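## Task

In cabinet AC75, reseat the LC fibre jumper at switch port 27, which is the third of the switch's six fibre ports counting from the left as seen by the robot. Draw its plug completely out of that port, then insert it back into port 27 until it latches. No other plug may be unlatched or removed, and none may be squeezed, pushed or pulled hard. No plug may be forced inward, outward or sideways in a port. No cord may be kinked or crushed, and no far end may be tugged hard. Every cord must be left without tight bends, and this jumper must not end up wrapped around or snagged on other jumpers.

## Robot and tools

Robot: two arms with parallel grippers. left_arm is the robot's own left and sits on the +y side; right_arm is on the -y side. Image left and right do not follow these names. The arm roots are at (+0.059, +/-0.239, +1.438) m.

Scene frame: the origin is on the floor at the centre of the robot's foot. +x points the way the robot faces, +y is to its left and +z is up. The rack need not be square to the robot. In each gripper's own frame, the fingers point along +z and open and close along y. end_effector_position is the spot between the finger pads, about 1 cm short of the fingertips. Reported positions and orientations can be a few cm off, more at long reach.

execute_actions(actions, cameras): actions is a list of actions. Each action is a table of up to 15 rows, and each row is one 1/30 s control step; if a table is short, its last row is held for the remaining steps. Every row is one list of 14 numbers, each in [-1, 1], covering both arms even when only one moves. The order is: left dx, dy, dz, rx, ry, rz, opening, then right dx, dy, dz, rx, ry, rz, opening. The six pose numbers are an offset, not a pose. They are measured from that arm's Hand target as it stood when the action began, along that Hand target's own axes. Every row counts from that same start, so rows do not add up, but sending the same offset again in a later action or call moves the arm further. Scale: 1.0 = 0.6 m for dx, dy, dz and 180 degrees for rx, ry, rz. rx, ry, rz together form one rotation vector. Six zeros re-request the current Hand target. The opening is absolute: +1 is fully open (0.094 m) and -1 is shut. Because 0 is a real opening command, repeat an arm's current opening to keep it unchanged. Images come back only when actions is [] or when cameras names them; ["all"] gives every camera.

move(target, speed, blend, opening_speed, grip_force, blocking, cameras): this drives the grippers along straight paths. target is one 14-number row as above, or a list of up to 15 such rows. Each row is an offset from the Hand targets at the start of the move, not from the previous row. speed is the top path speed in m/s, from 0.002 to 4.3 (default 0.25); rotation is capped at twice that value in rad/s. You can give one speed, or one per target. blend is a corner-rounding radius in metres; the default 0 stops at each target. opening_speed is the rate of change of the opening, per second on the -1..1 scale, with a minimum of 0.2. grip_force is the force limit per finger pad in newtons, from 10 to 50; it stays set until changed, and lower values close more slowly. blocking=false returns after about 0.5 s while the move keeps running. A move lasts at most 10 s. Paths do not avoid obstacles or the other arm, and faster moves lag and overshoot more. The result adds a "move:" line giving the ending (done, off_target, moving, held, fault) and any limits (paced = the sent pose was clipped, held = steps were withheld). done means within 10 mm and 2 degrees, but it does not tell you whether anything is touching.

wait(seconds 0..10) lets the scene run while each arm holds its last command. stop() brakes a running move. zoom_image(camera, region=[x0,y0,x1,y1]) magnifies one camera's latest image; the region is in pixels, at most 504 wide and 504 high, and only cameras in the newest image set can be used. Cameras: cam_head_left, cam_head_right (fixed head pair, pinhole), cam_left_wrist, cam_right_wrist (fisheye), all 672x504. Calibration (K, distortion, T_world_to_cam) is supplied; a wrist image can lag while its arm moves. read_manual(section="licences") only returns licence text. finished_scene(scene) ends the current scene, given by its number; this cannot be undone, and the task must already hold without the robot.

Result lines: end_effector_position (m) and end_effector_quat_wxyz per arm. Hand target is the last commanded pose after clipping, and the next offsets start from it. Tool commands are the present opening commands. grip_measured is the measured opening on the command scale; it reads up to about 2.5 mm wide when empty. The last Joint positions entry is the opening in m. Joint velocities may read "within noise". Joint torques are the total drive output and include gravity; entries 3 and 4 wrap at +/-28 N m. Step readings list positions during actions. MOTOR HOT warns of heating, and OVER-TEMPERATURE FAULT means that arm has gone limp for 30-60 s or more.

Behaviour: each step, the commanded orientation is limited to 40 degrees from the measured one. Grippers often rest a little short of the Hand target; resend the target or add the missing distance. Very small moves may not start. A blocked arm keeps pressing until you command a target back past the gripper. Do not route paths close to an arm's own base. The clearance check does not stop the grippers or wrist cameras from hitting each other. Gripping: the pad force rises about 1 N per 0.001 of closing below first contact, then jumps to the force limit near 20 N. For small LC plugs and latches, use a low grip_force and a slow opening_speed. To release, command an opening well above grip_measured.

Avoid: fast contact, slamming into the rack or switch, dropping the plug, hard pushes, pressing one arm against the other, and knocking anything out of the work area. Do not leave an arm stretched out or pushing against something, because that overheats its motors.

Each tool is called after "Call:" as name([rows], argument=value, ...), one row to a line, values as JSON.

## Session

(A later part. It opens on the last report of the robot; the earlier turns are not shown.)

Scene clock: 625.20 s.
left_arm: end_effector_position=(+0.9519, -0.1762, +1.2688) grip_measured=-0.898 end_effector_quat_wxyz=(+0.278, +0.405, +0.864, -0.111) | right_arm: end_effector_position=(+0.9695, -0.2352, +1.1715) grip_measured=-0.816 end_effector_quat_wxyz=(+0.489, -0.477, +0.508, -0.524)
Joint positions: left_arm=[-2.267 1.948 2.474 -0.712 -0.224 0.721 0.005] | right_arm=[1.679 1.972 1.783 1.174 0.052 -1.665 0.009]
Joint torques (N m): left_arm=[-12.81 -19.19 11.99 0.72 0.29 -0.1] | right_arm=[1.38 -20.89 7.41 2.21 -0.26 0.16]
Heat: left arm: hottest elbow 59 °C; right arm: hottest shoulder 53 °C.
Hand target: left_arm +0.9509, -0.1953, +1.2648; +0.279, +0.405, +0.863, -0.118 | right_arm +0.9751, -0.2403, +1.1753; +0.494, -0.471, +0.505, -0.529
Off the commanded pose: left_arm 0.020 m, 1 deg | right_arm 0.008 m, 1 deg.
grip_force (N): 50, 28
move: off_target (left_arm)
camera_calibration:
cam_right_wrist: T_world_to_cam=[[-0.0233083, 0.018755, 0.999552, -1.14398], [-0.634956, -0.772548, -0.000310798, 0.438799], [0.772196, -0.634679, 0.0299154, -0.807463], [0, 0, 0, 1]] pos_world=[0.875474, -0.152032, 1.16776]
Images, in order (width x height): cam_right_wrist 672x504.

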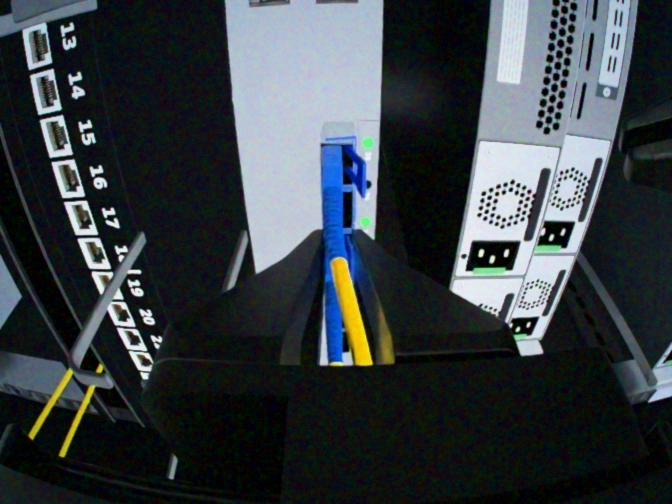

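Call:
move([
  [0,0,0,0,0,0,-0.9,0,0,-0.003,0,0,0,-0.72],
  [0,0,0,0,0,0,-0.9,0,0.001,-0.012,0,0,0,-0.72],
], speed=0.03, cameras=["cam_right_wrist","cam_left_wrist"])

Call:
zoom_image(camera="cam_right_wrist", region=[270, 180, 390, 310])

Call:
zoom_image(camera="cam_left_wrist", region=[345, 100, 415, 170])

Scene clock: 635.60 s.
left_arm: end_effector_position=(+0.9519, -0.1762, +1.2688) grip_measured=-0.898 end_effector_quat_wxyz=(+0.278, +0.405, +0.864, -0.111) | right_arm: end_effector_position=(+0.9695, -0.2352, +1.1721) grip_measured=-0.722 end_effector_quat_wxyz=(+0.489, -0.477, +0.508, -0.525)
Joint positions: left_arm=[-2.267 1.948 2.474 -0.712 -0.224 0.721 0.005] | right_arm=[1.679 1.972 1.783 1.177 0.052 -1.665 0.013]
Joint torques (N m): left_arm=[-12.98 -19.31 12.03 0.75 0.29 -0.07] | right_arm=[1.03 -21.48 5.26 2.82 -0.25 0.15]
Heat: left arm: hottest elbow 59 °C; right arm: hottest shoulder 53 °C.
Hand target: left_arm +0.9509, -0.1953, +1.2648; +0.279, +0.405, +0.863, -0.118 | right_arm +0.9679, -0.2398, +1.1744; +0.494, -0.471, +0.505, -0.529
Off the commanded pose: left_arm 0.020 m, 1 deg | right_arm 0.005 m, 1 deg.
grip_force (N): 50, 28
move: off_target (left_arm)
camera_calibration:
cam_left_wrist: T_world_to_cam=[[-0.758188, -0.652033, 0.00210178, 0.598842], [-0.651975, 0.758069, -0.0161187, 0.78243], [0.00891666, -0.0135913, -0.999868, 1.38487], [0, 0, 0, 1]] pos_world=[0.951811, -0.183849, 1.39604]
cam_right_wrist: T_world_to_cam=[[-0.025583, 0.0188328, 0.999495, -1.14221], [-0.635088, -0.772438, -0.00170113, 0.440479], [0.772016, -0.634811, 0.0317218, -0.809509], [0, 0, 0, 1]] pos_world=[0.875476, -0.152132, 1.16806]
Images, in order (width x height): cam_left_wrist 672x504, cam_right_wrist 672x504.

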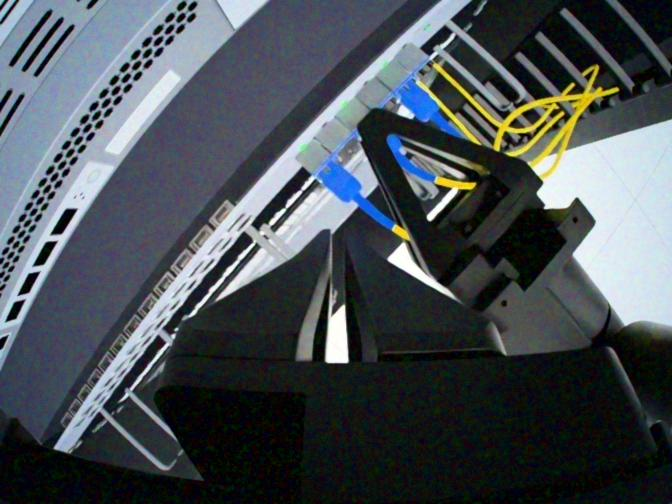

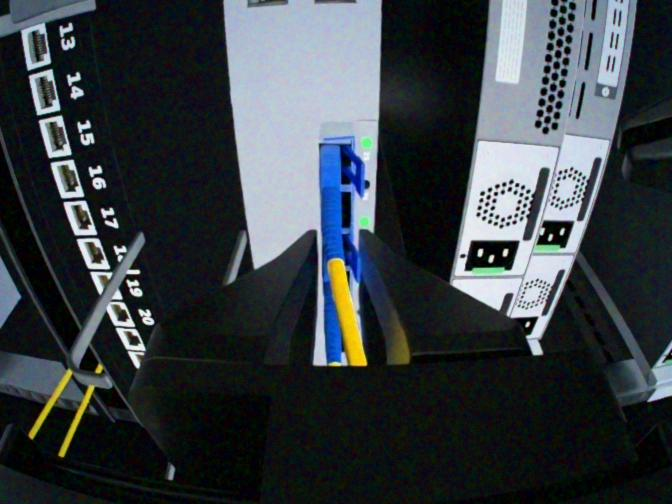

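Scaled by 3.877 from the camera's 672x504 image, which has a finer 960x720 frame.

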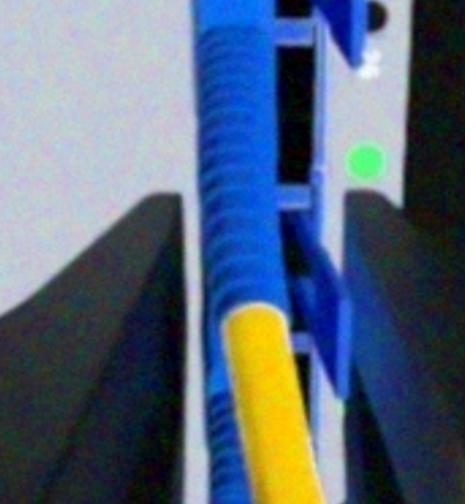

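Scaled by 7.200 from the camera's 672x504 image, which has a finer 960x720 frame.

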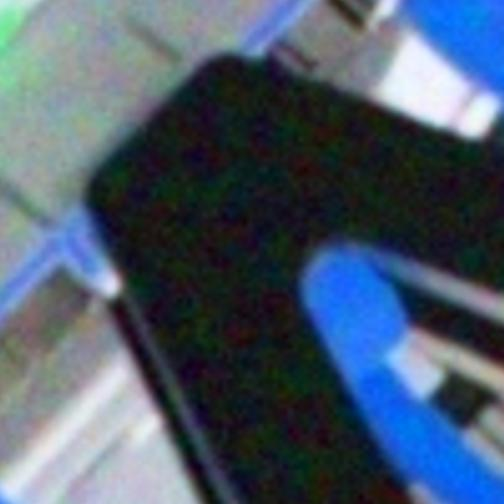

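Call:
move(target=[0,0,0,0,0,0,-0.9,0,0.001,-0.008,0,0,0,-0.72], speed=0.03)

Scene clock: 646.13 s.
left_arm: end_effector_position=(+0.9519, -0.1762, +1.2688) grip_measured=-0.898 end_effector_quat_wxyz=(+0.278, +0.405, +0.864, -0.111) | right_arm: end_effector_position=(+0.9646, -0.2351, +1.1712) grip_measured=-0.722 end_effector_quat_wxyz=(+0.490, -0.475, +0.507, -0.526)
Joint positions: left_arm=[-2.267 1.948 2.474 -0.712 -0.224 0.721 0.005] | right_arm=[1.679 1.972 1.769 1.195 0.052 -1.665 0.013]
Joint torques (N m): left_arm=[-12.57 -19.31 11.95 0.69 0.29 -0.11] | right_arm=[1.03 -21.71 4.97 2.66 -0.24 0.16]
Heat: left arm: hottest elbow 59 °C; right arm: hottest shoulder 53 °C.
Hand target: left_arm +0.9509, -0.1953, +1.2648; +0.279, +0.405, +0.863, -0.118 | right_arm +0.9632, -0.2395, +1.1737; +0.494, -0.471, +0.505, -0.529
Off the commanded pose: left_arm 0.020 m, 1 deg | right_arm 0.005 m, 1 deg.
grip_force (N): 50, 28
move: off_target (left_arm)

Call:
move(target=[0,0,0,0,0,0,-0.9,0,0,0,0,0,0,-0.87], speed=0.03, opening_speed=0.2, grip_force=[50, 22], cameras=["cam_right_wrist","cam_left_wrist"])

Call:
zoom_image(camera="cam_right_wrist", region=[270, 180, 390, 310])

Call:
zoom_image(camera="cam_left_wrist", region=[345, 100, 415, 170])

Scene clock: 658.00 s.
left_arm: end_effector_position=(+0.9519, -0.1762, +1.2688) grip_measured=-0.898 end_effector_quat_wxyz=(+0.278, +0.405, +0.864, -0.111) | right_arm: end_effector_position=(+0.9635, -0.2350, +1.1704) grip_measured=-0.859 end_effector_quat_wxyz=(+0.490, -0.476, +0.507, -0.526)
Joint positions: left_arm=[-2.267 1.948 2.474 -0.712 -0.224 0.721 0.005] | right_arm=[1.679 1.972 1.766 1.198 0.052 -1.665 0.007]
Joint torques (N m): left_arm=[-12.75 -19.25 12.01 0.72 0.29 -0.08] | right_arm=[1.26 -21.71 5.15 2.52 -0.26 0.17]
Heat: left arm: hottest elbow 59 °C; right arm: hottest shoulder 53 °C.
Hand target: left_arm +0.9509, -0.1953, +1.2648; +0.279, +0.405, +0.863, -0.118 | right_arm +0.9632, -0.2395, +1.1736; +0.494, -0.471, +0.505, -0.529
Off the commanded pose: left_arm 0.020 m, 1 deg | right_arm 0.006 m, 1 deg.
grip_force (N): 50, 22
move: off_target (left_arm)
camera_calibration:
cam_left_wrist: T_world_to_cam=[[-0.758188, -0.652033, 0.00210178, 0.598842], [-0.651975, 0.758069, -0.0161187, 0.78243], [0.00891666, -0.0135913, -0.999868, 1.38487], [0, 0, 0, 1]] pos_world=[0.951811, -0.183849, 1.39604]
cam_right_wrist: T_world_to_cam=[[-0.0293793, 0.0184848, 0.999397, -1.13701], [-0.635352, -0.77221, -0.00439469, 0.440368], [0.771663, -0.635098, 0.0344314, -0.8076], [0, 0, 0, 1]] pos_world=[0.86958, -0.151831, 1.16606]
Images, in order (width x height): cam_left_wrist 672x504, cam_right_wrist 672x504.

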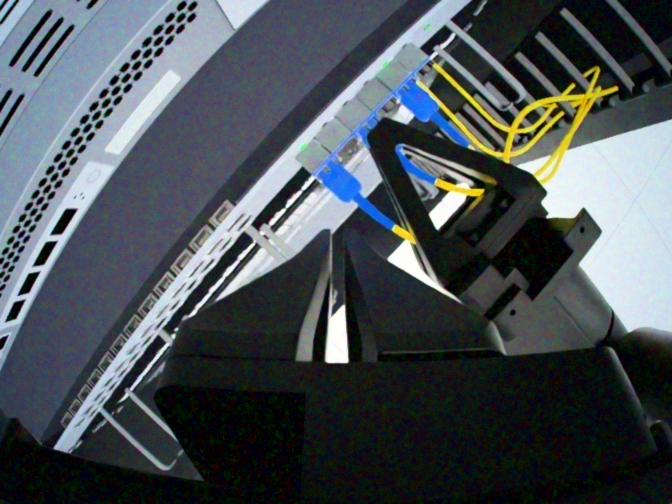

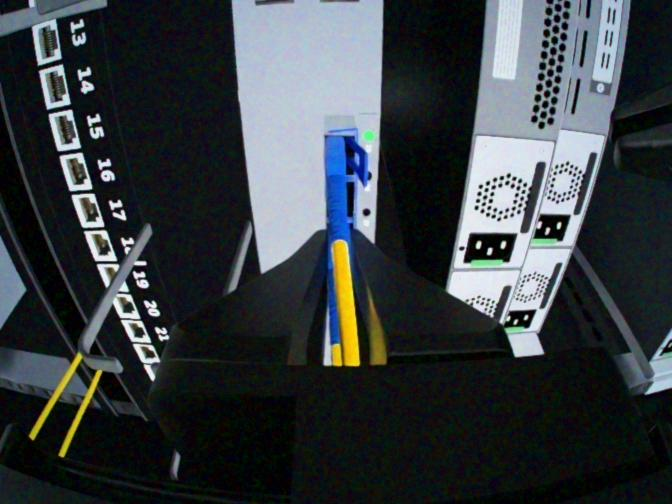

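Scaled by 3.877 from the camera's 672x504 image, which has a finer 960x720 frame.

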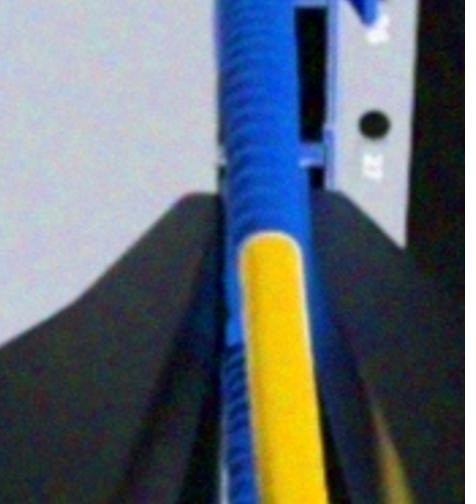

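Scaled by 7.200 from the camera's 672x504 image, which has a finer 960x720 frame.

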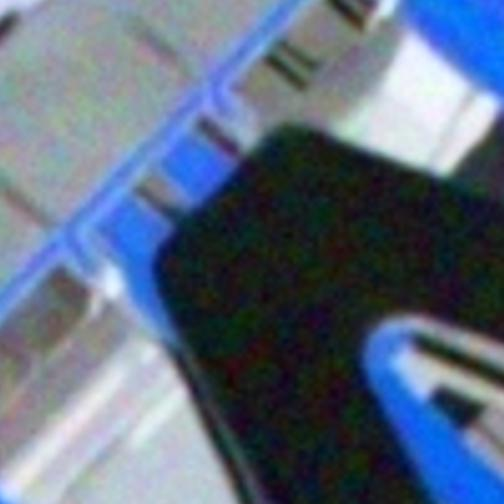

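Call:
move(target=[0,0,0,0,0,0,-0.9,0,-0.002,-0.012,0,0,0,-0.87], speed=0.03, cameras=["cam_right_wrist","cam_left_wrist"])

Call:
zoom_image(camera="cam_left_wrist", region=[345, 100, 415, 170])

Scene clock: 665.10 s.
left_arm: end_effector_position=(+0.9519, -0.1762, +1.2688) grip_measured=-0.898 end_effector_quat_wxyz=(+0.278, +0.405, +0.864, -0.111) | right_arm: end_effector_position=(+0.9562, -0.2348, +1.1685) grip_measured=-0.860 end_effector_quat_wxyz=(+0.491, -0.474, +0.506, -0.527)
Joint positions: left_arm=[-2.267 1.948 2.474 -0.712 -0.224 0.721 0.005] | right_arm=[1.679 1.972 1.745 1.223 0.052 -1.665 0.007]
Joint torques (N m): left_arm=[-12.69 -19.25 11.96 0.69 0.28 -0.11] | right_arm=[1.03 -22.3 4.26 2.35 -0.24 0.12]
Heat: left arm: hottest elbow 59 °C; right arm: hottest shoulder 53 °C.
Hand target: left_arm +0.9509, -0.1953, +1.2648; +0.279, +0.405, +0.863, -0.118 | right_arm +0.9560, -0.2390, +1.1746; +0.494, -0.471, +0.505, -0.529
Off the commanded pose: left_arm 0.020 m, 1 deg | right_arm 0.007 m, 0 deg.
grip_force (N): 50, 22
move: off_target (left_arm)
camera_calibration:
cam_left_wrist: T_world_to_cam=[[-0.758188, -0.652033, 0.00210178, 0.598842], [-0.651975, 0.758069, -0.0161187, 0.78243], [0.00891666, -0.0135913, -0.999868, 1.38487], [0, 0, 0, 1]] pos_world=[0.951811, -0.183849, 1.39604]
cam_right_wrist: T_world_to_cam=[[-0.0342758, 0.0185386, 0.99924, -1.13051], [-0.635633, -0.771956, -0.00748154, 0.439828], [0.771231, -0.635406, 0.0382431, -0.805811], [0, 0, 0, 1]] pos_world=[0.862285, -0.151531, 1.16376]
Images, in order (width x height): cam_left_wrist 672x504, cam_right_wrist 672x504.

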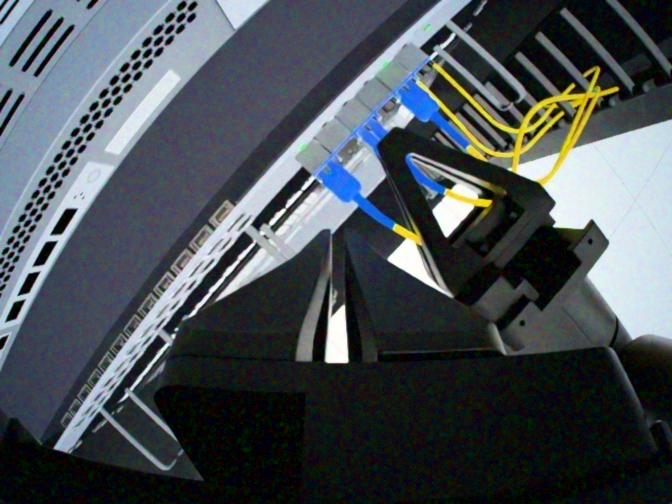

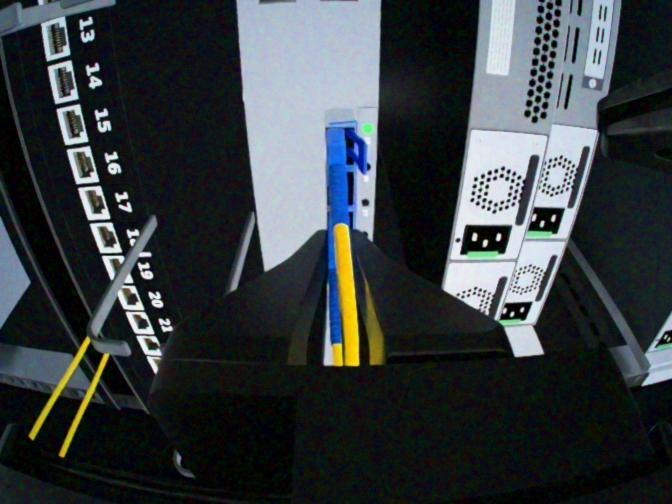

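Scaled by 7.200 from the camera's 672x504 image, which has a finer 960x720 frame.

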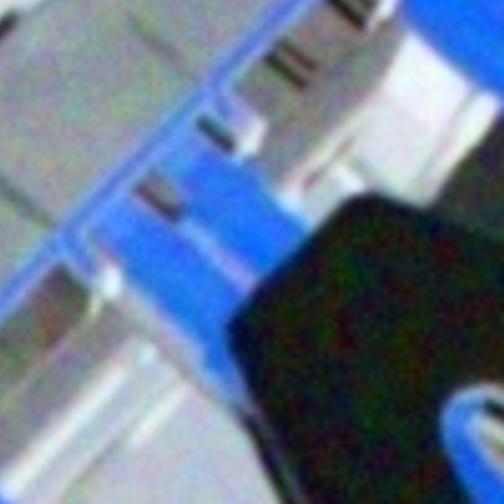

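Call:
move(target=[0,0,0,0,0,0,-0.9,0,-0.004,-0.010,0,0,0,-0.87], speed=0.03, cameras=["cam_right_wrist","cam_left_wrist"])

Call:
zoom_image(camera="cam_left_wrist", region=[345, 100, 415, 170])

Scene clock: 679.43 s.
left_arm: end_effector_position=(+0.9519, -0.1762, +1.2688) grip_measured=-0.898 end_effector_quat_wxyz=(+0.278, +0.405, +0.864, -0.111) | right_arm: end_effector_position=(+0.9444, -0.2341, +1.1627) grip_measured=-0.860 end_effector_quat_wxyz=(+0.487, -0.479, +0.510, -0.523)
Joint positions: left_arm=[-2.267 1.948 2.474 -0.712 -0.224 0.721 0.005] | right_arm=[1.679 1.964 1.704 1.239 0.052 -1.665 0.007]
Joint torques (N m): left_arm=[-13.27 -19.43 12.01 0.65 0.29 -0.1] | right_arm=[1.03 -22.01 5.08 2.41 -0.21 0.15]
Heat: left arm: hottest elbow 59 °C; right arm: hottest shoulder 54 °C.
Hand target: left_arm +0.9509, -0.1953, +1.2648; +0.279, +0.405, +0.863, -0.118 | right_arm +0.9499, -0.2386, +1.1766; +0.494, -0.471, +0.505, -0.529
Off the commanded pose: left_arm 0.020 m, 1 deg | right_arm 0.016 m, 1 deg.
grip_force (N): 50, 22
move: off_target (left_arm, right_arm)
camera_calibration:
cam_left_wrist: T_world_to_cam=[[-0.758188, -0.652033, 0.00210178, 0.598842], [-0.651975, 0.758069, -0.0161187, 0.78243], [0.00891666, -0.0135913, -0.999868, 1.38487], [0, 0, 0, 1]] pos_world=[0.951811, -0.183849, 1.39604]
cam_right_wrist: T_world_to_cam=[[-0.0168902, 0.0183559, 0.999689, -1.14196], [-0.634566, -0.772861, 0.00346975, 0.418865], [0.772684, -0.63431, 0.0247018, -0.781507], [0, 0, 0, 1]] pos_world=[0.850367, -0.151031, 1.15946]
Images, in order (width x height): cam_left_wrist 672x504, cam_right_wrist 672x504.

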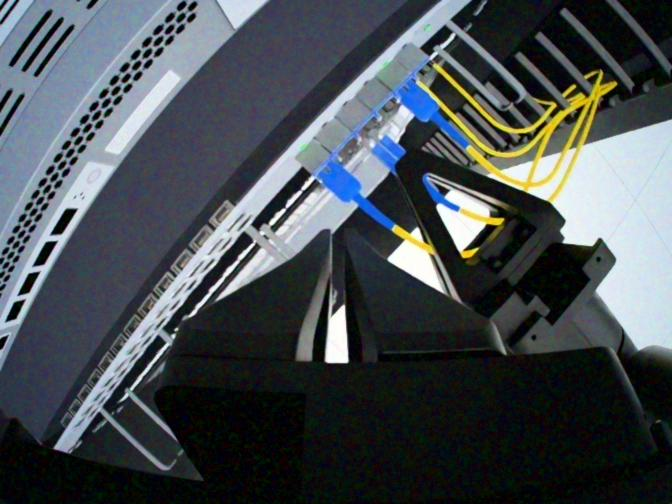

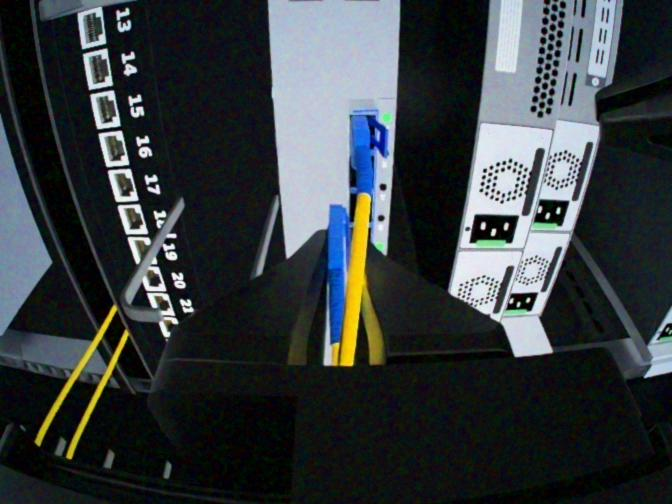

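Scaled by 7.200 from the camera's 672x504 image, which has a finer 960x720 frame.

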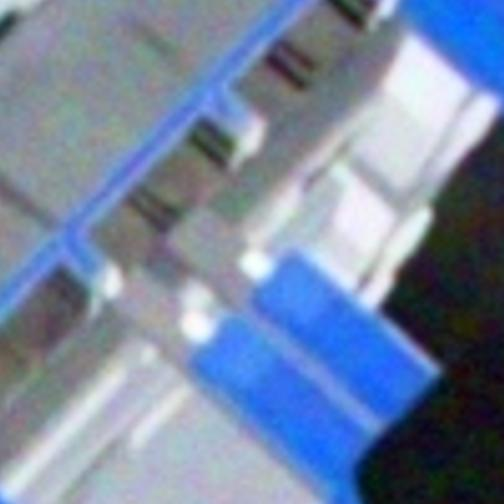

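Call:
move(target=[0,0,0,0,0,0,-0.9,0,-0.008,-0.006,0,0,0,-0.87], speed=0.03)

Scene clock: 690.63 s.
left_arm: end_effector_position=(+0.9519, -0.1762, +1.2688) grip_measured=-0.898 end_effector_quat_wxyz=(+0.278, +0.405, +0.864, -0.111) | right_arm: end_effector_position=(+0.9369, -0.2333, +1.1548) grip_measured=-0.860 end_effector_quat_wxyz=(+0.483, -0.485, +0.514, -0.517)
Joint positions: left_arm=[-2.267 1.948 2.474 -0.712 -0.224 0.721 0.005] | right_arm=[1.679 1.964 1.683 1.239 0.052 -1.665 0.007]
Joint torques (N m): left_arm=[-13.22 -19.43 12.03 0.64 0.29 -0.11] | right_arm=[1.26 -22.89 4.57 2.76 -0.2 0.12]
Heat: left arm: hottest elbow 59 °C; right arm: hottest shoulder 57 °C.
Hand target: left_arm +0.9509, -0.1953, +1.2648; +0.279, +0.405, +0.863, -0.118 | right_arm +0.9461, -0.2383, +1.1812; +0.494, -0.471, +0.505, -0.529
Off the commanded pose: left_arm 0.020 m, 1 deg | right_arm 0.028 m, 3 deg.
grip_force (N): 50, 22
move: off_target (left_arm, right_arm)

Call:
move(target=[0,0,0,0,0,0,-0.9,0,-0.012,0.003,0,0,0,-0.87], speed=0.04)

Scene clock: 698.07 s.
left_arm: end_effector_position=(+0.9519, -0.1762, +1.2688) grip_measured=-0.898 end_effector_quat_wxyz=(+0.278, +0.405, +0.864, -0.111) | right_arm: end_effector_position=(+0.9364, -0.2337, +1.1589) grip_measured=-0.860 end_effector_quat_wxyz=(+0.482, -0.485, +0.515, -0.517)
Joint positions: left_arm=[-2.267 1.948 2.474 -0.712 -0.224 0.721 0.005] | right_arm=[1.679 1.952 1.671 1.239 0.052 -1.665 0.007]
Joint torques (N m): left_arm=[-12.98 -19.37 11.99 0.69 0.28 -0.09] | right_arm=[1.32 -23.24 4.59 2.52 -0.19 0.13]
Heat: left arm: hottest elbow 59 °C; right arm: hottest shoulder 58 °C.
Hand target: left_arm +0.9509, -0.1953, +1.2648; +0.279, +0.405, +0.863, -0.118 | right_arm +0.9476, -0.2384, +1.1886; +0.494, -0.471, +0.505, -0.529
Off the commanded pose: left_arm 0.020 m, 1 deg | right_arm 0.032 m, 3 deg.
grip_force (N): 50, 22
move: off_target (left_arm, right_arm)

Call:
move(target=[0,0,0,0,0,0,-0.9,0,-0.002,0.000,0.012,0,0,-0.87], speed=0.03)

Scene clock: 703.27 s.
left_arm: end_effector_position=(+0.9519, -0.1762, +1.2688) grip_measured=-0.898 end_effector_quat_wxyz=(+0.278, +0.405, +0.864, -0.111) | right_arm: end_effector_position=(+0.9362, -0.2342, +1.1659) grip_measured=-0.860 end_effector_quat_wxyz=(+0.489, -0.477, +0.508, -0.524)
Joint positions: left_arm=[-2.267 1.948 2.474 -0.712 -0.224 0.721 0.005] | right_arm=[1.679 1.952 1.67 1.268 0.051 -1.665 0.007]
Joint torques (N m): left_arm=[-12.86 -19.31 12 0.72 0.32 -0.1] | right_arm=[1.55 -22.01 6.22 2.89 -0.31 0.11]
Heat: left arm: hottest elbow 59 °C; right arm: hottest shoulder 57 °C.
Hand target: left_arm +0.9509, -0.1953, +1.2648; +0.279, +0.405, +0.863, -0.118 | right_arm +0.9475, -0.2384, +1.1898; +0.503, -0.462, +0.495, -0.538
Off the commanded pose: left_arm 0.020 m, 1 deg | right_arm 0.027 m, 3 deg.
grip_force (N): 50, 22
move: off_target (left_arm, right_arm)

Call:
move(target=[0,0,0,0,0,0,-0.9,0,0.008,0.008,0,0,0,-0.87], speed=0.03, cameras=["cam_right_wrist","cam_left_wrist"])

Call:
zoom_image(camera="cam_left_wrist", region=[345, 100, 415, 170])

Call:
zoom_image(camera="cam_right_wrist", region=[290, 100, 430, 290])

Scene clock: 714.63 s.
left_arm: end_effector_position=(+0.9519, -0.1762, +1.2688) grip_measured=-0.898 end_effector_quat_wxyz=(+0.278, +0.405, +0.864, -0.111) | right_arm: end_effector_position=(+0.9412, -0.2346, +1.1713) grip_measured=-0.860 end_effector_quat_wxyz=(+0.493, -0.473, +0.505, -0.528)
Joint positions: left_arm=[-2.267 1.948 2.474 -0.712 -0.224 0.721 0.005] | right_arm=[1.679 1.952 1.685 1.268 0.051 -1.665 0.007]
Joint torques (N m): left_arm=[-13.27 -18.96 11.96 0.62 0.3 -0.09] | right_arm=[1.2 -21.01 7.42 2.47 -0.31 0.14]
Heat: left arm: hottest elbow 59 °C; right arm: hottest shoulder 55 °C.
Hand target: left_arm +0.9509, -0.1953, +1.2648; +0.279, +0.405, +0.863, -0.118 | right_arm +0.9528, -0.2388, +1.1855; +0.503, -0.462, +0.495, -0.538
Off the commanded pose: left_arm 0.020 m, 1 deg | right_arm 0.019 m, 2 deg.
grip_force (N): 50, 22
move: off_target (left_arm, right_arm)
camera_calibration:
cam_left_wrist: T_world_to_cam=[[-0.758188, -0.652033, 0.00210178, 0.598842], [-0.651975, 0.758069, -0.0161187, 0.78243], [0.00891666, -0.0135913, -0.999868, 1.38487], [0, 0, 0, 1]] pos_world=[0.951811, -0.183849, 1.39604]
cam_right_wrist: T_world_to_cam=[[-0.0382099, 0.0186438, 0.999096, -1.12991], [-0.635036, -0.772419, -0.00987278, 0.432527], [0.771537, -0.634839, 0.0413536, -0.798138], [0, 0, 0, 1]] pos_world=[0.847289, -0.151531, 1.16616]
Images, in order (width x height): cam_left_wrist 672x504, cam_right_wrist 672x504.

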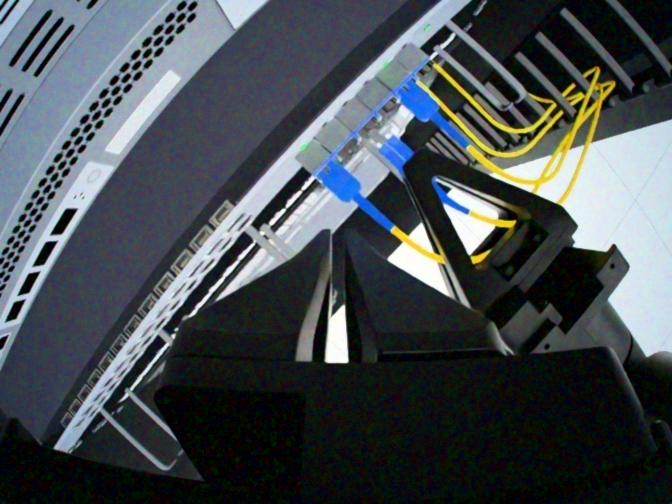

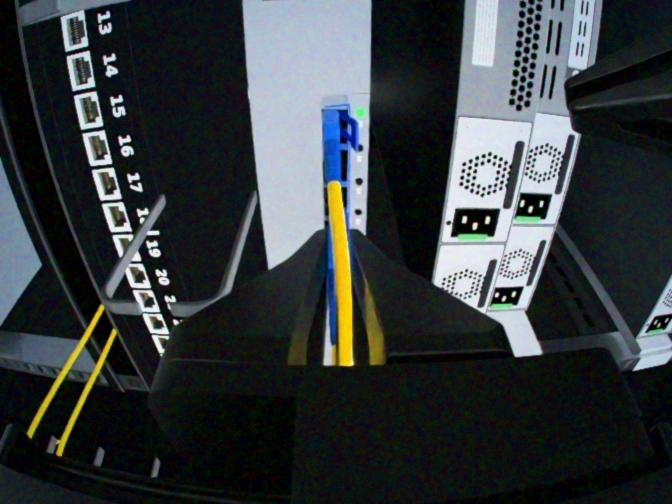

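Scaled by 7.200 from the camera's 672x504 image, which has a finer 960x720 frame.

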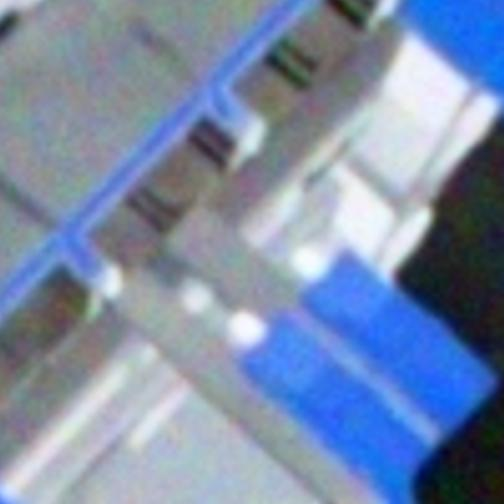

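Scaled by 2.653 from the camera's 672x504 image, which has a finer 960x720 frame.

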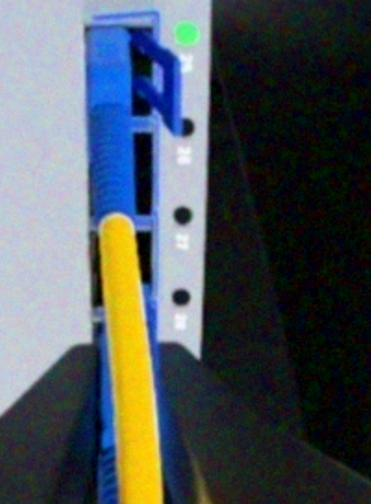

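Call:
move(target=[0,0,0,0,0,0,-0.9,-0.012,0.006,0.0,-0.016,0,0,-0.87], speed=0.03)

Scene clock: 732.70 s.
left_arm: end_effector_position=(+0.9519, -0.1762, +1.2688) grip_measured=-0.898 end_effector_quat_wxyz=(+0.278, +0.405, +0.864, -0.111) | right_arm: end_effector_position=(+0.9415, -0.2344, +1.1624) grip_measured=-0.860 end_effector_quat_wxyz=(+0.484, -0.483, +0.513, -0.519)
Joint positions: left_arm=[-2.267 1.948 2.474 -0.712 -0.224 0.721 0.005] | right_arm=[1.679 1.952 1.685 1.232 0.054 -1.665 0.007]
Joint torques (N m): left_arm=[-13.1 -19.19 12.05 0.66 0.28 -0.1] | right_arm=[2.2 -22.36 5.9 1.85 0.03 0.04]
Heat: left arm: hottest elbow 60 °C; right arm: hottest shoulder 54 °C.
Hand target: left_arm +0.9509, -0.1953, +1.2648; +0.279, +0.405, +0.863, -0.118 | right_arm +0.9536, -0.2316, +1.1819; +0.491, -0.474, +0.508, -0.526
Off the commanded pose: left_arm 0.020 m, 1 deg | right_arm 0.023 m, 2 deg.
grip_force (N): 50, 22
move: off_target (left_arm, right_arm)

Call:
move(target=[0,0,0,0,0,0,-0.9,-0.005,-0.004,0.002,0.009,0,0,-0.87], speed=0.03)

Scene clock: 741.87 s.
left_arm: end_effector_position=(+0.9519, -0.1762, +1.2688) grip_measured=-0.898 end_effector_quat_wxyz=(+0.278, +0.405, +0.864, -0.111) | right_arm: end_effector_position=(+0.9415, -0.2338, +1.1625) grip_measured=-0.860 end_effector_quat_wxyz=(+0.484, -0.483, +0.514, -0.519)
Joint positions: left_arm=[-2.267 1.948 2.474 -0.712 -0.224 0.721 0.005] | right_arm=[1.68 1.952 1.685 1.232 0.054 -1.665 0.007]
Joint torques (N m): left_arm=[-12.98 -19.37 11.99 0.61 0.3 -0.1] | right_arm=[2.55 -21.54 7.3 2.84 0.01 -0.01]
Heat: left arm: hottest elbow 60 °C; right arm: hottest shoulder 54 °C.
Hand target: left_arm +0.9509, -0.1953, +1.2648; +0.279, +0.405, +0.863, -0.118 | right_arm +0.9549, -0.2287, +1.1844; +0.497, -0.467, +0.501, -0.533
Off the commanded pose: left_arm 0.020 m, 1 deg | right_arm 0.026 m, 3 deg.
grip_force (N): 50, 22
move: off_target (left_arm, right_arm)

Call:
move(target=[0,0,0,0,0,0,-0.9,0,0.002,0.0,0.004,0,0,-0.87], speed=0.02)

Scene clock: 746.23 s.
left_arm: end_effector_position=(+0.9519, -0.1762, +1.2688) grip_measured=-0.898 end_effector_quat_wxyz=(+0.278, +0.405, +0.864, -0.111) | right_arm: end_effector_position=(+0.9445, -0.2341, +1.1680) grip_measured=-0.860 end_effector_quat_wxyz=(+0.488, -0.477, +0.509, -0.524)
Joint positions: left_arm=[-2.267 1.948 2.474 -0.712 -0.224 0.721 0.005] | right_arm=[1.681 1.953 1.694 1.242 0.054 -1.665 0.007]
Joint torques (N m): left_arm=[-12.98 -19.43 11.9 0.69 0.31 -0.08] | right_arm=[2.32 -20.72 7.49 2.99 -0.06 -0.01]
Heat: left arm: hottest elbow 60 °C; right arm: hottest shoulder 54 °C.
Hand target: left_arm +0.9509, -0.1953, +1.2648; +0.279, +0.405, +0.863, -0.118 | right_arm +0.9548, -0.2286, +1.1830; +0.500, -0.464, +0.497, -0.536
Off the commanded pose: left_arm 0.020 m, 1 deg | right_arm 0.019 m, 3 deg.
grip_force (N): 50, 22
move: off_target (left_arm, right_arm)

Call:
move(target=[0,0,0,0,0,0,-0.9,0,0.004,0.004,-0.002,0,0,-0.87], speed=0.02, cameras=["cam_right_wrist","cam_left_wrist"])

Call:
zoom_image(camera="cam_left_wrist", region=[345, 100, 415, 170])

Call:
zoom_image(camera="cam_right_wrist", region=[290, 100, 430, 290])

Scene clock: 758.63 s.
left_arm: end_effector_position=(+0.9519, -0.1762, +1.2688) grip_measured=-0.898 end_effector_quat_wxyz=(+0.278, +0.405, +0.864, -0.111) | right_arm: end_effector_position=(+0.9466, -0.2342, +1.1686) grip_measured=-0.860 end_effector_quat_wxyz=(+0.489, -0.476, +0.508, -0.525)
Joint positions: left_arm=[-2.267 1.948 2.474 -0.712 -0.224 0.721 0.005] | right_arm=[1.681 1.957 1.704 1.242 0.054 -1.665 0.007]
Joint torques (N m): left_arm=[-13.22 -18.84 11.97 0.73 0.32 -0.08] | right_arm=[2.37 -20.72 7.69 2.45 -0.05 0.03]
Heat: left arm: hottest elbow 60 °C; right arm: hottest shoulder 54 °C.
Hand target: left_arm +0.9509, -0.1953, +1.2648; +0.279, +0.405, +0.863, -0.118 | right_arm +0.9574, -0.2287, +1.1807; +0.499, -0.466, +0.499, -0.534
Off the commanded pose: left_arm 0.020 m, 1 deg | right_arm 0.017 m, 2 deg.
grip_force (N): 50, 22
move: off_target (left_arm, right_arm)
camera_calibration:
cam_left_wrist: T_world_to_cam=[[-0.758188, -0.652033, 0.00210178, 0.598842], [-0.651975, 0.758069, -0.0161187, 0.78243], [0.00891666, -0.0135913, -0.999868, 1.38487], [0, 0, 0, 1]] pos_world=[0.951811, -0.183849, 1.39604]
cam_right_wrist: T_world_to_cam=[[-0.0262109, 0.0174562, 0.999504, -1.1391], [-0.636158, -0.771552, -0.00320746, 0.429863], [0.771114, -0.635926, 0.031328, -0.789992], [0, 0, 0, 1]] pos_world=[0.852777, -0.15083, 1.16466]
Images, in order (width x height): cam_left_wrist 672x504, cam_right_wrist 672x504.

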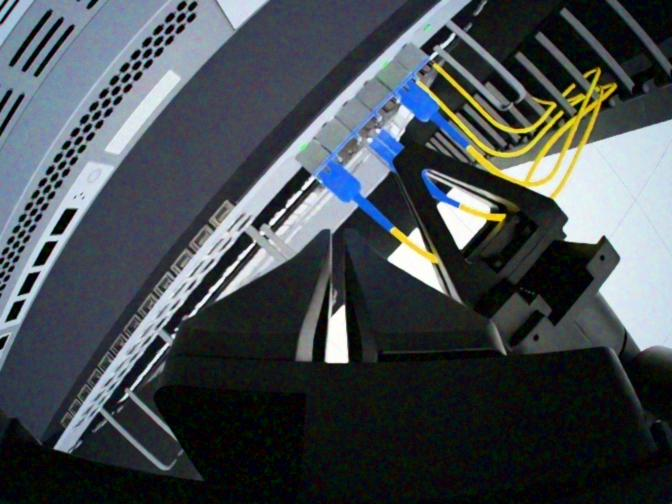

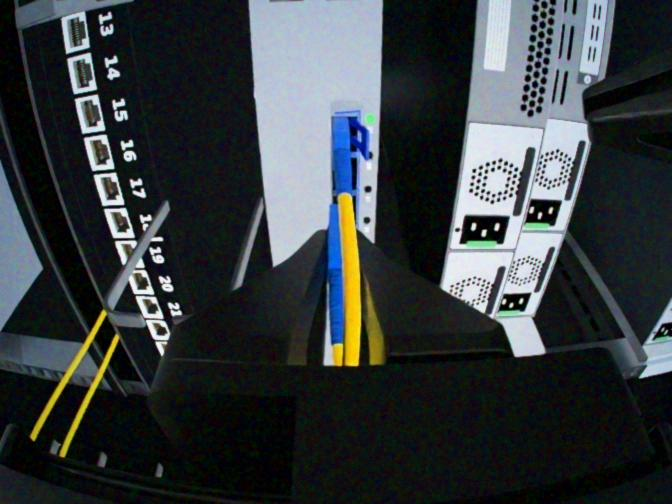

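Scaled by 7.200 from the camera's 672x504 image, which has a finer 960x720 frame.

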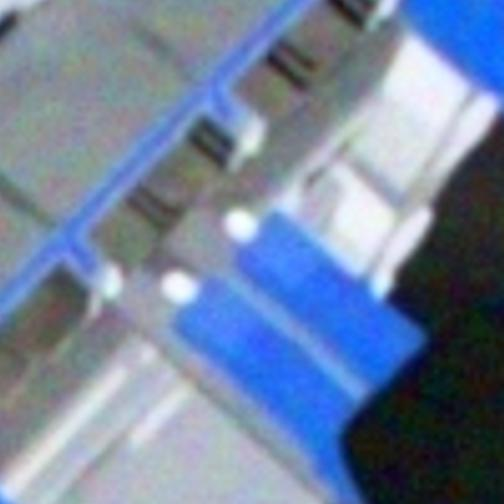

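Scaled by 2.653 from the camera's 672x504 image, which has a finer 960x720 frame.

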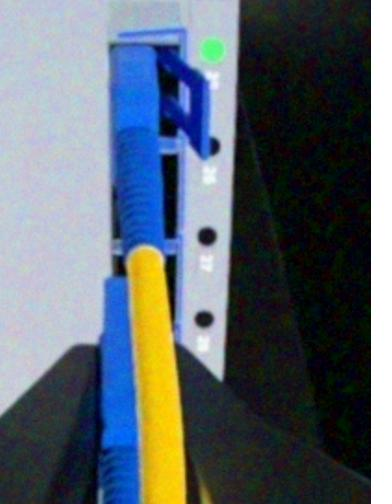

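Call:
move(target=[0,0,0,0,0,0,-0.9,0,0.0,0.006,0,0,0,-0.87], speed=0.02)

Scene clock: 784.23 s.
left_arm: end_effector_position=(+0.9519, -0.1762, +1.2688) grip_measured=-0.898 end_effector_quat_wxyz=(+0.278, +0.405, +0.864, -0.111) | right_arm: end_effector_position=(+0.9502, -0.2345, +1.1715) grip_measured=-0.860 end_effector_quat_wxyz=(+0.492, -0.473, +0.506, -0.528)
Joint positions: left_arm=[-2.267 1.948 2.474 -0.712 -0.224 0.721 0.005] | right_arm=[1.681 1.959 1.717 1.242 0.054 -1.665 0.007]
Joint torques (N m): left_arm=[-12.98 -19.25 12.03 0.66 0.29 -0.11] | right_arm=[2.32 -20.72 7.84 2.03 -0.05 0.02]
Heat: left arm: hottest elbow 60 °C; right arm: hottest shoulder 54 °C.
Hand target: left_arm +0.9509, -0.1953, +1.2648; +0.279, +0.405, +0.863, -0.118 | right_arm +0.9611, -0.2290, +1.1813; +0.499, -0.465, +0.499, -0.534
Off the commanded pose: left_arm 0.020 m, 1 deg | right_arm 0.015 m, 2 deg.
grip_force (N): 50, 22
move: off_target (left_arm, right_arm)

Call:
move(target=[0,0,0,0,0,0,-0.9,0,0.004,0.004,-0.006,0,0,-0.87], speed=0.02, cameras=["cam_right_wrist","cam_left_wrist"])

Call:
zoom_image(camera="cam_left_wrist", region=[345, 100, 415, 170])

Call:
zoom_image(camera="cam_right_wrist", region=[290, 100, 430, 290])

Scene clock: 792.97 s.
left_arm: end_effector_position=(+0.9519, -0.1762, +1.2688) grip_measured=-0.898 end_effector_quat_wxyz=(+0.278, +0.405, +0.864, -0.111) | right_arm: end_effector_position=(+0.9509, -0.2342, +1.1683) grip_measured=-0.860 end_effector_quat_wxyz=(+0.489, -0.476, +0.509, -0.525)
Joint positions: left_arm=[-2.267 1.948 2.474 -0.712 -0.224 0.721 0.005] | right_arm=[1.681 1.961 1.72 1.228 0.054 -1.665 0.007]
Joint torques (N m): left_arm=[-13.16 -19.25 11.99 0.68 0.29 -0.1] | right_arm=[2.37 -21.19 7.86 1.61 0.02 0.02]
Heat: left arm: hottest elbow 60 °C; right arm: hottest shoulder 55 °C.
Hand target: left_arm +0.9509, -0.1953, +1.2648; +0.279, +0.405, +0.863, -0.118 | right_arm +0.9636, -0.2291, +1.1788; +0.495, -0.470, +0.504, -0.529
Off the commanded pose: left_arm 0.020 m, 1 deg | right_arm 0.017 m, 1 deg.
grip_force (N): 50, 22
move: off_target (left_arm, right_arm)
camera_calibration:
cam_left_wrist: T_world_to_cam=[[-0.758188, -0.652033, 0.00210178, 0.598842], [-0.651975, 0.758069, -0.0161187, 0.78243], [0.00891666, -0.0135913, -0.999868, 1.38487], [0, 0, 0, 1]] pos_world=[0.951811, -0.183849, 1.39604]
cam_right_wrist: T_world_to_cam=[[-0.0243707, 0.0174794, 0.99955, -1.14051], [-0.635965, -0.771715, -0.00201069, 0.430936], [0.771333, -0.635728, 0.0299235, -0.791889], [0, 0, 0, 1]] pos_world=[0.857075, -0.15093, 1.16456]
Images, in order (width x height): cam_left_wrist 672x504, cam_right_wrist 672x504.

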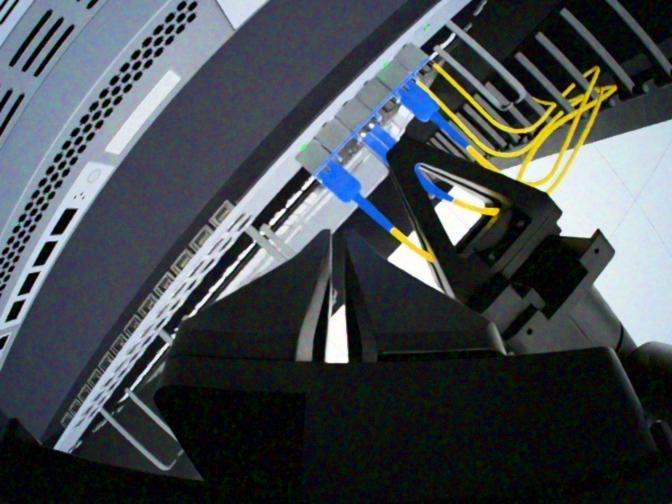

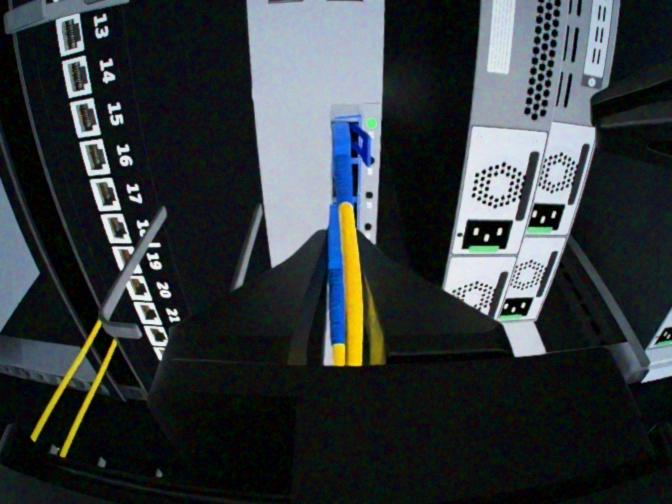

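Scaled by 7.200 from the camera's 672x504 image, which has a finer 960x720 frame.

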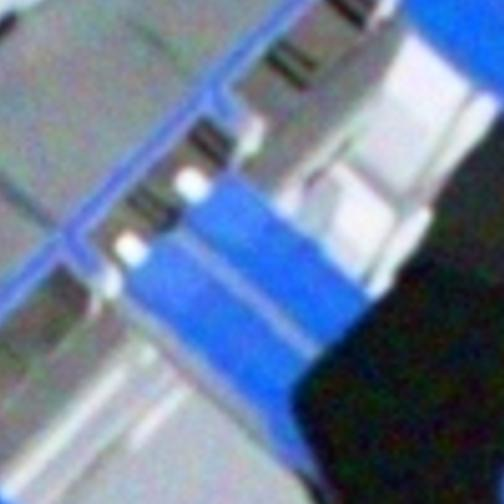

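Scaled by 2.653 from the camera's 672x504 image, which has a finer 960x720 frame.

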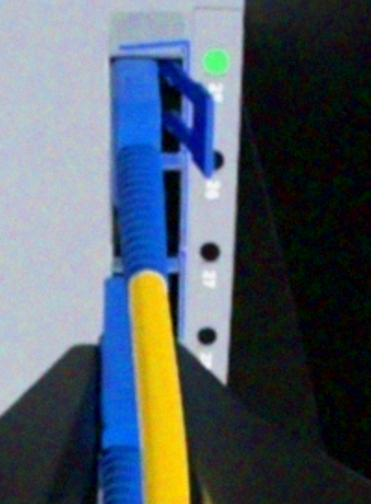

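Call:
move(target=[0,0,0,0,0,0,-0.9,0,-0.003,0.004,0.002,0,0,-0.87], speed=0.02, cameras=["cam_right_wrist"])

Call:
zoom_image(camera="cam_right_wrist", region=[290, 100, 430, 290])

Scene clock: 809.93 s.
left_arm: end_effector_position=(+0.9519, -0.1762, +1.2688) grip_measured=-0.898 end_effector_quat_wxyz=(+0.278, +0.405, +0.864, -0.111) | right_arm: end_effector_position=(+0.9511, -0.2342, +1.1685) grip_measured=-0.860 end_effector_quat_wxyz=(+0.489, -0.476, +0.509, -0.525)
Joint positions: left_arm=[-2.267 1.948 2.474 -0.712 -0.224 0.721 0.005] | right_arm=[1.681 1.961 1.72 1.228 0.054 -1.665 0.007]
Joint torques (N m): left_arm=[-13.1 -19.25 12.11 0.77 0.33 -0.1] | right_arm=[2.61 -21.25 8.36 1.61 -0.01 0.02]
Heat: left arm: hottest elbow 60 °C; right arm: hottest shoulder 57 °C.
Hand target: left_arm +0.9509, -0.1953, +1.2648; +0.279, +0.405, +0.863, -0.118 | right_arm +0.9658, -0.2293, +1.1806; +0.496, -0.469, +0.502, -0.531
Off the commanded pose: left_arm 0.020 m, 1 deg | right_arm 0.020 m, 2 deg.
grip_force (N): 50, 22
move: off_target (left_arm, right_arm)
camera_calibration:
cam_right_wrist: T_world_to_cam=[[-0.0246501, 0.0174568, 0.999544, -1.14037], [-0.63607, -0.771628, -0.00220999, 0.431336], [0.771237, -0.635834, 0.0301244, -0.792137], [0, 0, 0, 1]] pos_world=[0.857175, -0.15093, 1.16466]
Images, in order (width x height): cam_right_wrist 672x504.

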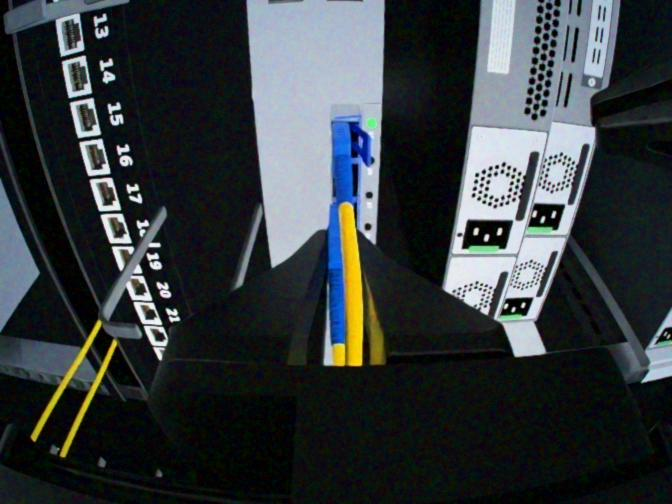

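Scaled by 2.653 from the camera's 672x504 image, which has a finer 960x720 frame.

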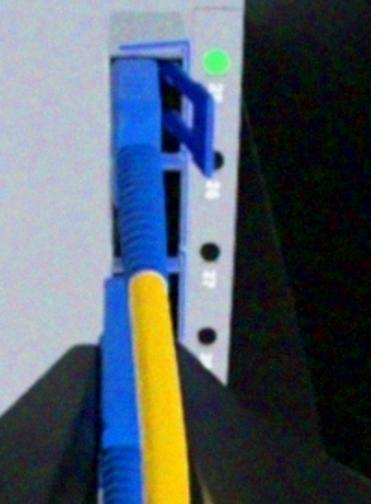

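Call:
move(target=[0,0,0,0,0,0,-0.9,0,-0.001,0.000,0.009,0,0,-0.87], speed=0.02)

Scene clock: 816.03 s.
left_arm: end_effector_position=(+0.9519, -0.1762, +1.2688) grip_measured=-0.898 end_effector_quat_wxyz=(+0.278, +0.405, +0.864, -0.111) | right_arm: end_effector_position=(+0.9512, -0.2342, +1.1685) grip_measured=-0.860 end_effector_quat_wxyz=(+0.492, -0.472, +0.505, -0.529)
Joint positions: left_arm=[-2.267 1.948 2.474 -0.712 -0.224 0.721 0.005] | right_arm=[1.681 1.97 1.73 1.242 0.054 -1.665 0.007]
Joint torques (N m): left_arm=[-12.81 -19.49 11.96 0.62 0.33 -0.11] | right_arm=[2.32 -20.6 9.05 2.11 -0.14 0.01]
Heat: left arm: hottest elbow 60 °C; right arm: hottest shoulder 57 °C.
Hand target: left_arm +0.9509, -0.1953, +1.2648; +0.279, +0.405, +0.863, -0.118 | right_arm +0.9659, -0.2293, +1.1814; +0.503, -0.462, +0.495, -0.538
Off the commanded pose: left_arm 0.020 m, 1 deg | right_arm 0.020 m, 2 deg.
grip_force (N): 50, 22
move: off_target (left_arm, right_arm)

Call:
move(target=[0,0,0,0,0,0,-0.9,0,-0.010,-0.004,-0.004,0,0,-0.87], speed=0.02)

Scene clock: 825.87 s.
left_arm: end_effector_position=(+0.9519, -0.1762, +1.2688) grip_measured=-0.898 end_effector_quat_wxyz=(+0.278, +0.405, +0.864, -0.111) | right_arm: end_effector_position=(+0.9512, -0.2342, +1.1685) grip_measured=-0.860 end_effector_quat_wxyz=(+0.492, -0.472, +0.505, -0.529)
Joint positions: left_arm=[-2.267 1.948 2.474 -0.712 -0.224 0.721 0.005] | right_arm=[1.681 1.97 1.73 1.242 0.054 -1.665 0.007]
Joint torques (N m): left_arm=[-12.98 -19.25 11.96 0.69 0.31 -0.09] | right_arm=[2.43 -22.18 6.39 1.95 -0.06 0.01]
Heat: left arm: hottest elbow 60 °C; right arm: hottest shoulder 57 °C.
Hand target: left_arm +0.9509, -0.1953, +1.2648; +0.279, +0.405, +0.863, -0.118 | right_arm +0.9630, -0.2292, +1.1872; +0.500, -0.465, +0.498, -0.535
Off the commanded pose: left_arm 0.020 m, 1 deg | right_arm 0.023 m, 2 deg.
grip_force (N): 50, 22
move: off_target (left_arm, right_arm)

Call:
move(target=[0,0,0,0,0,0,-0.9,0,-0.005,0.004,0,0,0,-0.87], speed=0.02)

Scene clock: 830.30 s.
left_arm: end_effector_position=(+0.9519, -0.1762, +1.2688) grip_measured=-0.898 end_effector_quat_wxyz=(+0.278, +0.405, +0.864, -0.111) | right_arm: end_effector_position=(+0.9512, -0.2342, +1.1685) grip_measured=-0.860 end_effector_quat_wxyz=(+0.492, -0.472, +0.505, -0.529)
Joint positions: left_arm=[-2.267 1.948 2.474 -0.712 -0.224 0.721 0.005] | right_arm=[1.681 1.97 1.73 1.242 0.054 -1.665 0.007]
Joint torques (N m): left_arm=[-12.86 -19.02 12.01 0.72 0.31 -0.09] | right_arm=[2.55 -23.18 6.3 1.69 -0.06 0]
Heat: left arm: hottest elbow 60 °C; right arm: hottest shoulder 57 °C.
Hand target: left_arm +0.9509, -0.1953, +1.2648; +0.279, +0.405, +0.863, -0.118 | right_arm +0.9652, -0.2293, +1.1904; +0.500, -0.465, +0.498, -0.535
Off the commanded pose: left_arm 0.020 m, 1 deg | right_arm 0.026 m, 2 deg.
grip_force (N): 50, 22
move: off_target (left_arm, right_arm)

Call:
move(target=[0,0,0,0,0,0,-0.9,0,-0.003,0.001,0,0,0,-0.87], speed=0.02)

Scene clock: 837.83 s.
left_arm: end_effector_position=(+0.9519, -0.1762, +1.2688) grip_measured=-0.898 end_effector_quat_wxyz=(+0.278, +0.405, +0.864, -0.111) | right_arm: end_effector_position=(+0.9512, -0.2342, +1.1685) grip_measured=-0.860 end_effector_quat_wxyz=(+0.492, -0.472, +0.505, -0.529)
Joint positions: left_arm=[-2.267 1.948 2.474 -0.712 -0.224 0.721 0.005] | right_arm=[1.681 1.97 1.73 1.242 0.054 -1.665 0.007]
Joint torques (N m): left_arm=[-12.75 -19.25 11.99 0.73 0.31 -0.11] | right_arm=[2.67 -23.24 6.24 1.74 -0.05 0]
Heat: left arm: hottest elbow 60 °C; right arm: hottest shoulder 58 °C.
Hand target: left_arm +0.9509, -0.1953, +1.2648; +0.279, +0.405, +0.863, -0.118 | right_arm +0.9656, -0.2294, +1.1922; +0.500, -0.465, +0.498, -0.535
Off the commanded pose: left_arm 0.020 m, 1 deg | right_arm 0.028 m, 2 deg.
grip_force (N): 50, 22
move: off_target (left_arm, right_arm)

Call:
move(target=[0,0,0,0,0,0,-0.9,0,-0.003,0.004,0.002,0,0,-0.87], speed=0.02)

Scene clock: 853.47 s.
left_arm: end_effector_position=(+0.9519, -0.1762, +1.2688) grip_measured=-0.898 end_effector_quat_wxyz=(+0.278, +0.405, +0.864, -0.111) | right_arm: end_effector_position=(+0.9512, -0.2342, +1.1685) grip_measured=-0.860 end_effector_quat_wxyz=(+0.492, -0.472, +0.505, -0.529)
Joint positions: left_arm=[-2.267 1.948 2.474 -0.712 -0.224 0.721 0.005] | right_arm=[1.681 1.97 1.73 1.242 0.054 -1.665 0.007]
Joint torques (N m): left_arm=[-13.57 -19.43 11.93 0.73 0.3 -0.09] | right_arm=[2.32 -22.77 6.74 1.63 -0.07 -0.01]
Heat: left arm: hottest elbow 60 °C; right arm: hottest shoulder 59 °C.
Hand target: left_arm +0.9509, -0.1953, +1.2648; +0.279, +0.405, +0.863, -0.118 | right_arm +0.9679, -0.2295, +1.1942; +0.501, -0.463, +0.496, -0.537
Off the commanded pose: left_arm 0.020 m, 1 deg | right_arm 0.031 m, 2 deg.
grip_force (N): 50, 22
move: off_target (left_arm, right_arm)

Call:
move(target=[0,0,0,0,0,0,-0.9,0,-0.002,0.005,0.003,0,0,-0.87], speed=0.02)

Scene clock: 859.37 s.
left_arm: end_effector_position=(+0.9519, -0.1762, +1.2688) grip_measured=-0.898 end_effector_quat_wxyz=(+0.278, +0.405, +0.864, -0.111) | right_arm: end_effector_position=(+0.9512, -0.2342, +1.1685) grip_measured=-0.860 end_effector_quat_wxyz=(+0.492, -0.472, +0.505, -0.529)
Joint positions: left_arm=[-2.267 1.948 2.474 -0.712 -0.224 0.721 0.005] | right_arm=[1.681 1.97 1.73 1.242 0.054 -1.665 0.007]
Joint torques (N m): left_arm=[-12.92 -19.6 12.07 0.76 0.29 -0.1] | right_arm=[2.43 -22.53 7.73 1.73 -0.11 -0.01]
Heat: left arm: hottest elbow 60 °C; right arm: hottest shoulder 59 °C.
Hand target: left_arm +0.9509, -0.1953, +1.2648; +0.279, +0.405, +0.863, -0.118 | right_arm +0.9708, -0.2297, +1.1956; +0.503, -0.461, +0.494, -0.539
Off the commanded pose: left_arm 0.020 m, 1 deg | right_arm 0.034 m, 3 deg.
grip_force (N): 50, 22
move: off_target (left_arm, right_arm)


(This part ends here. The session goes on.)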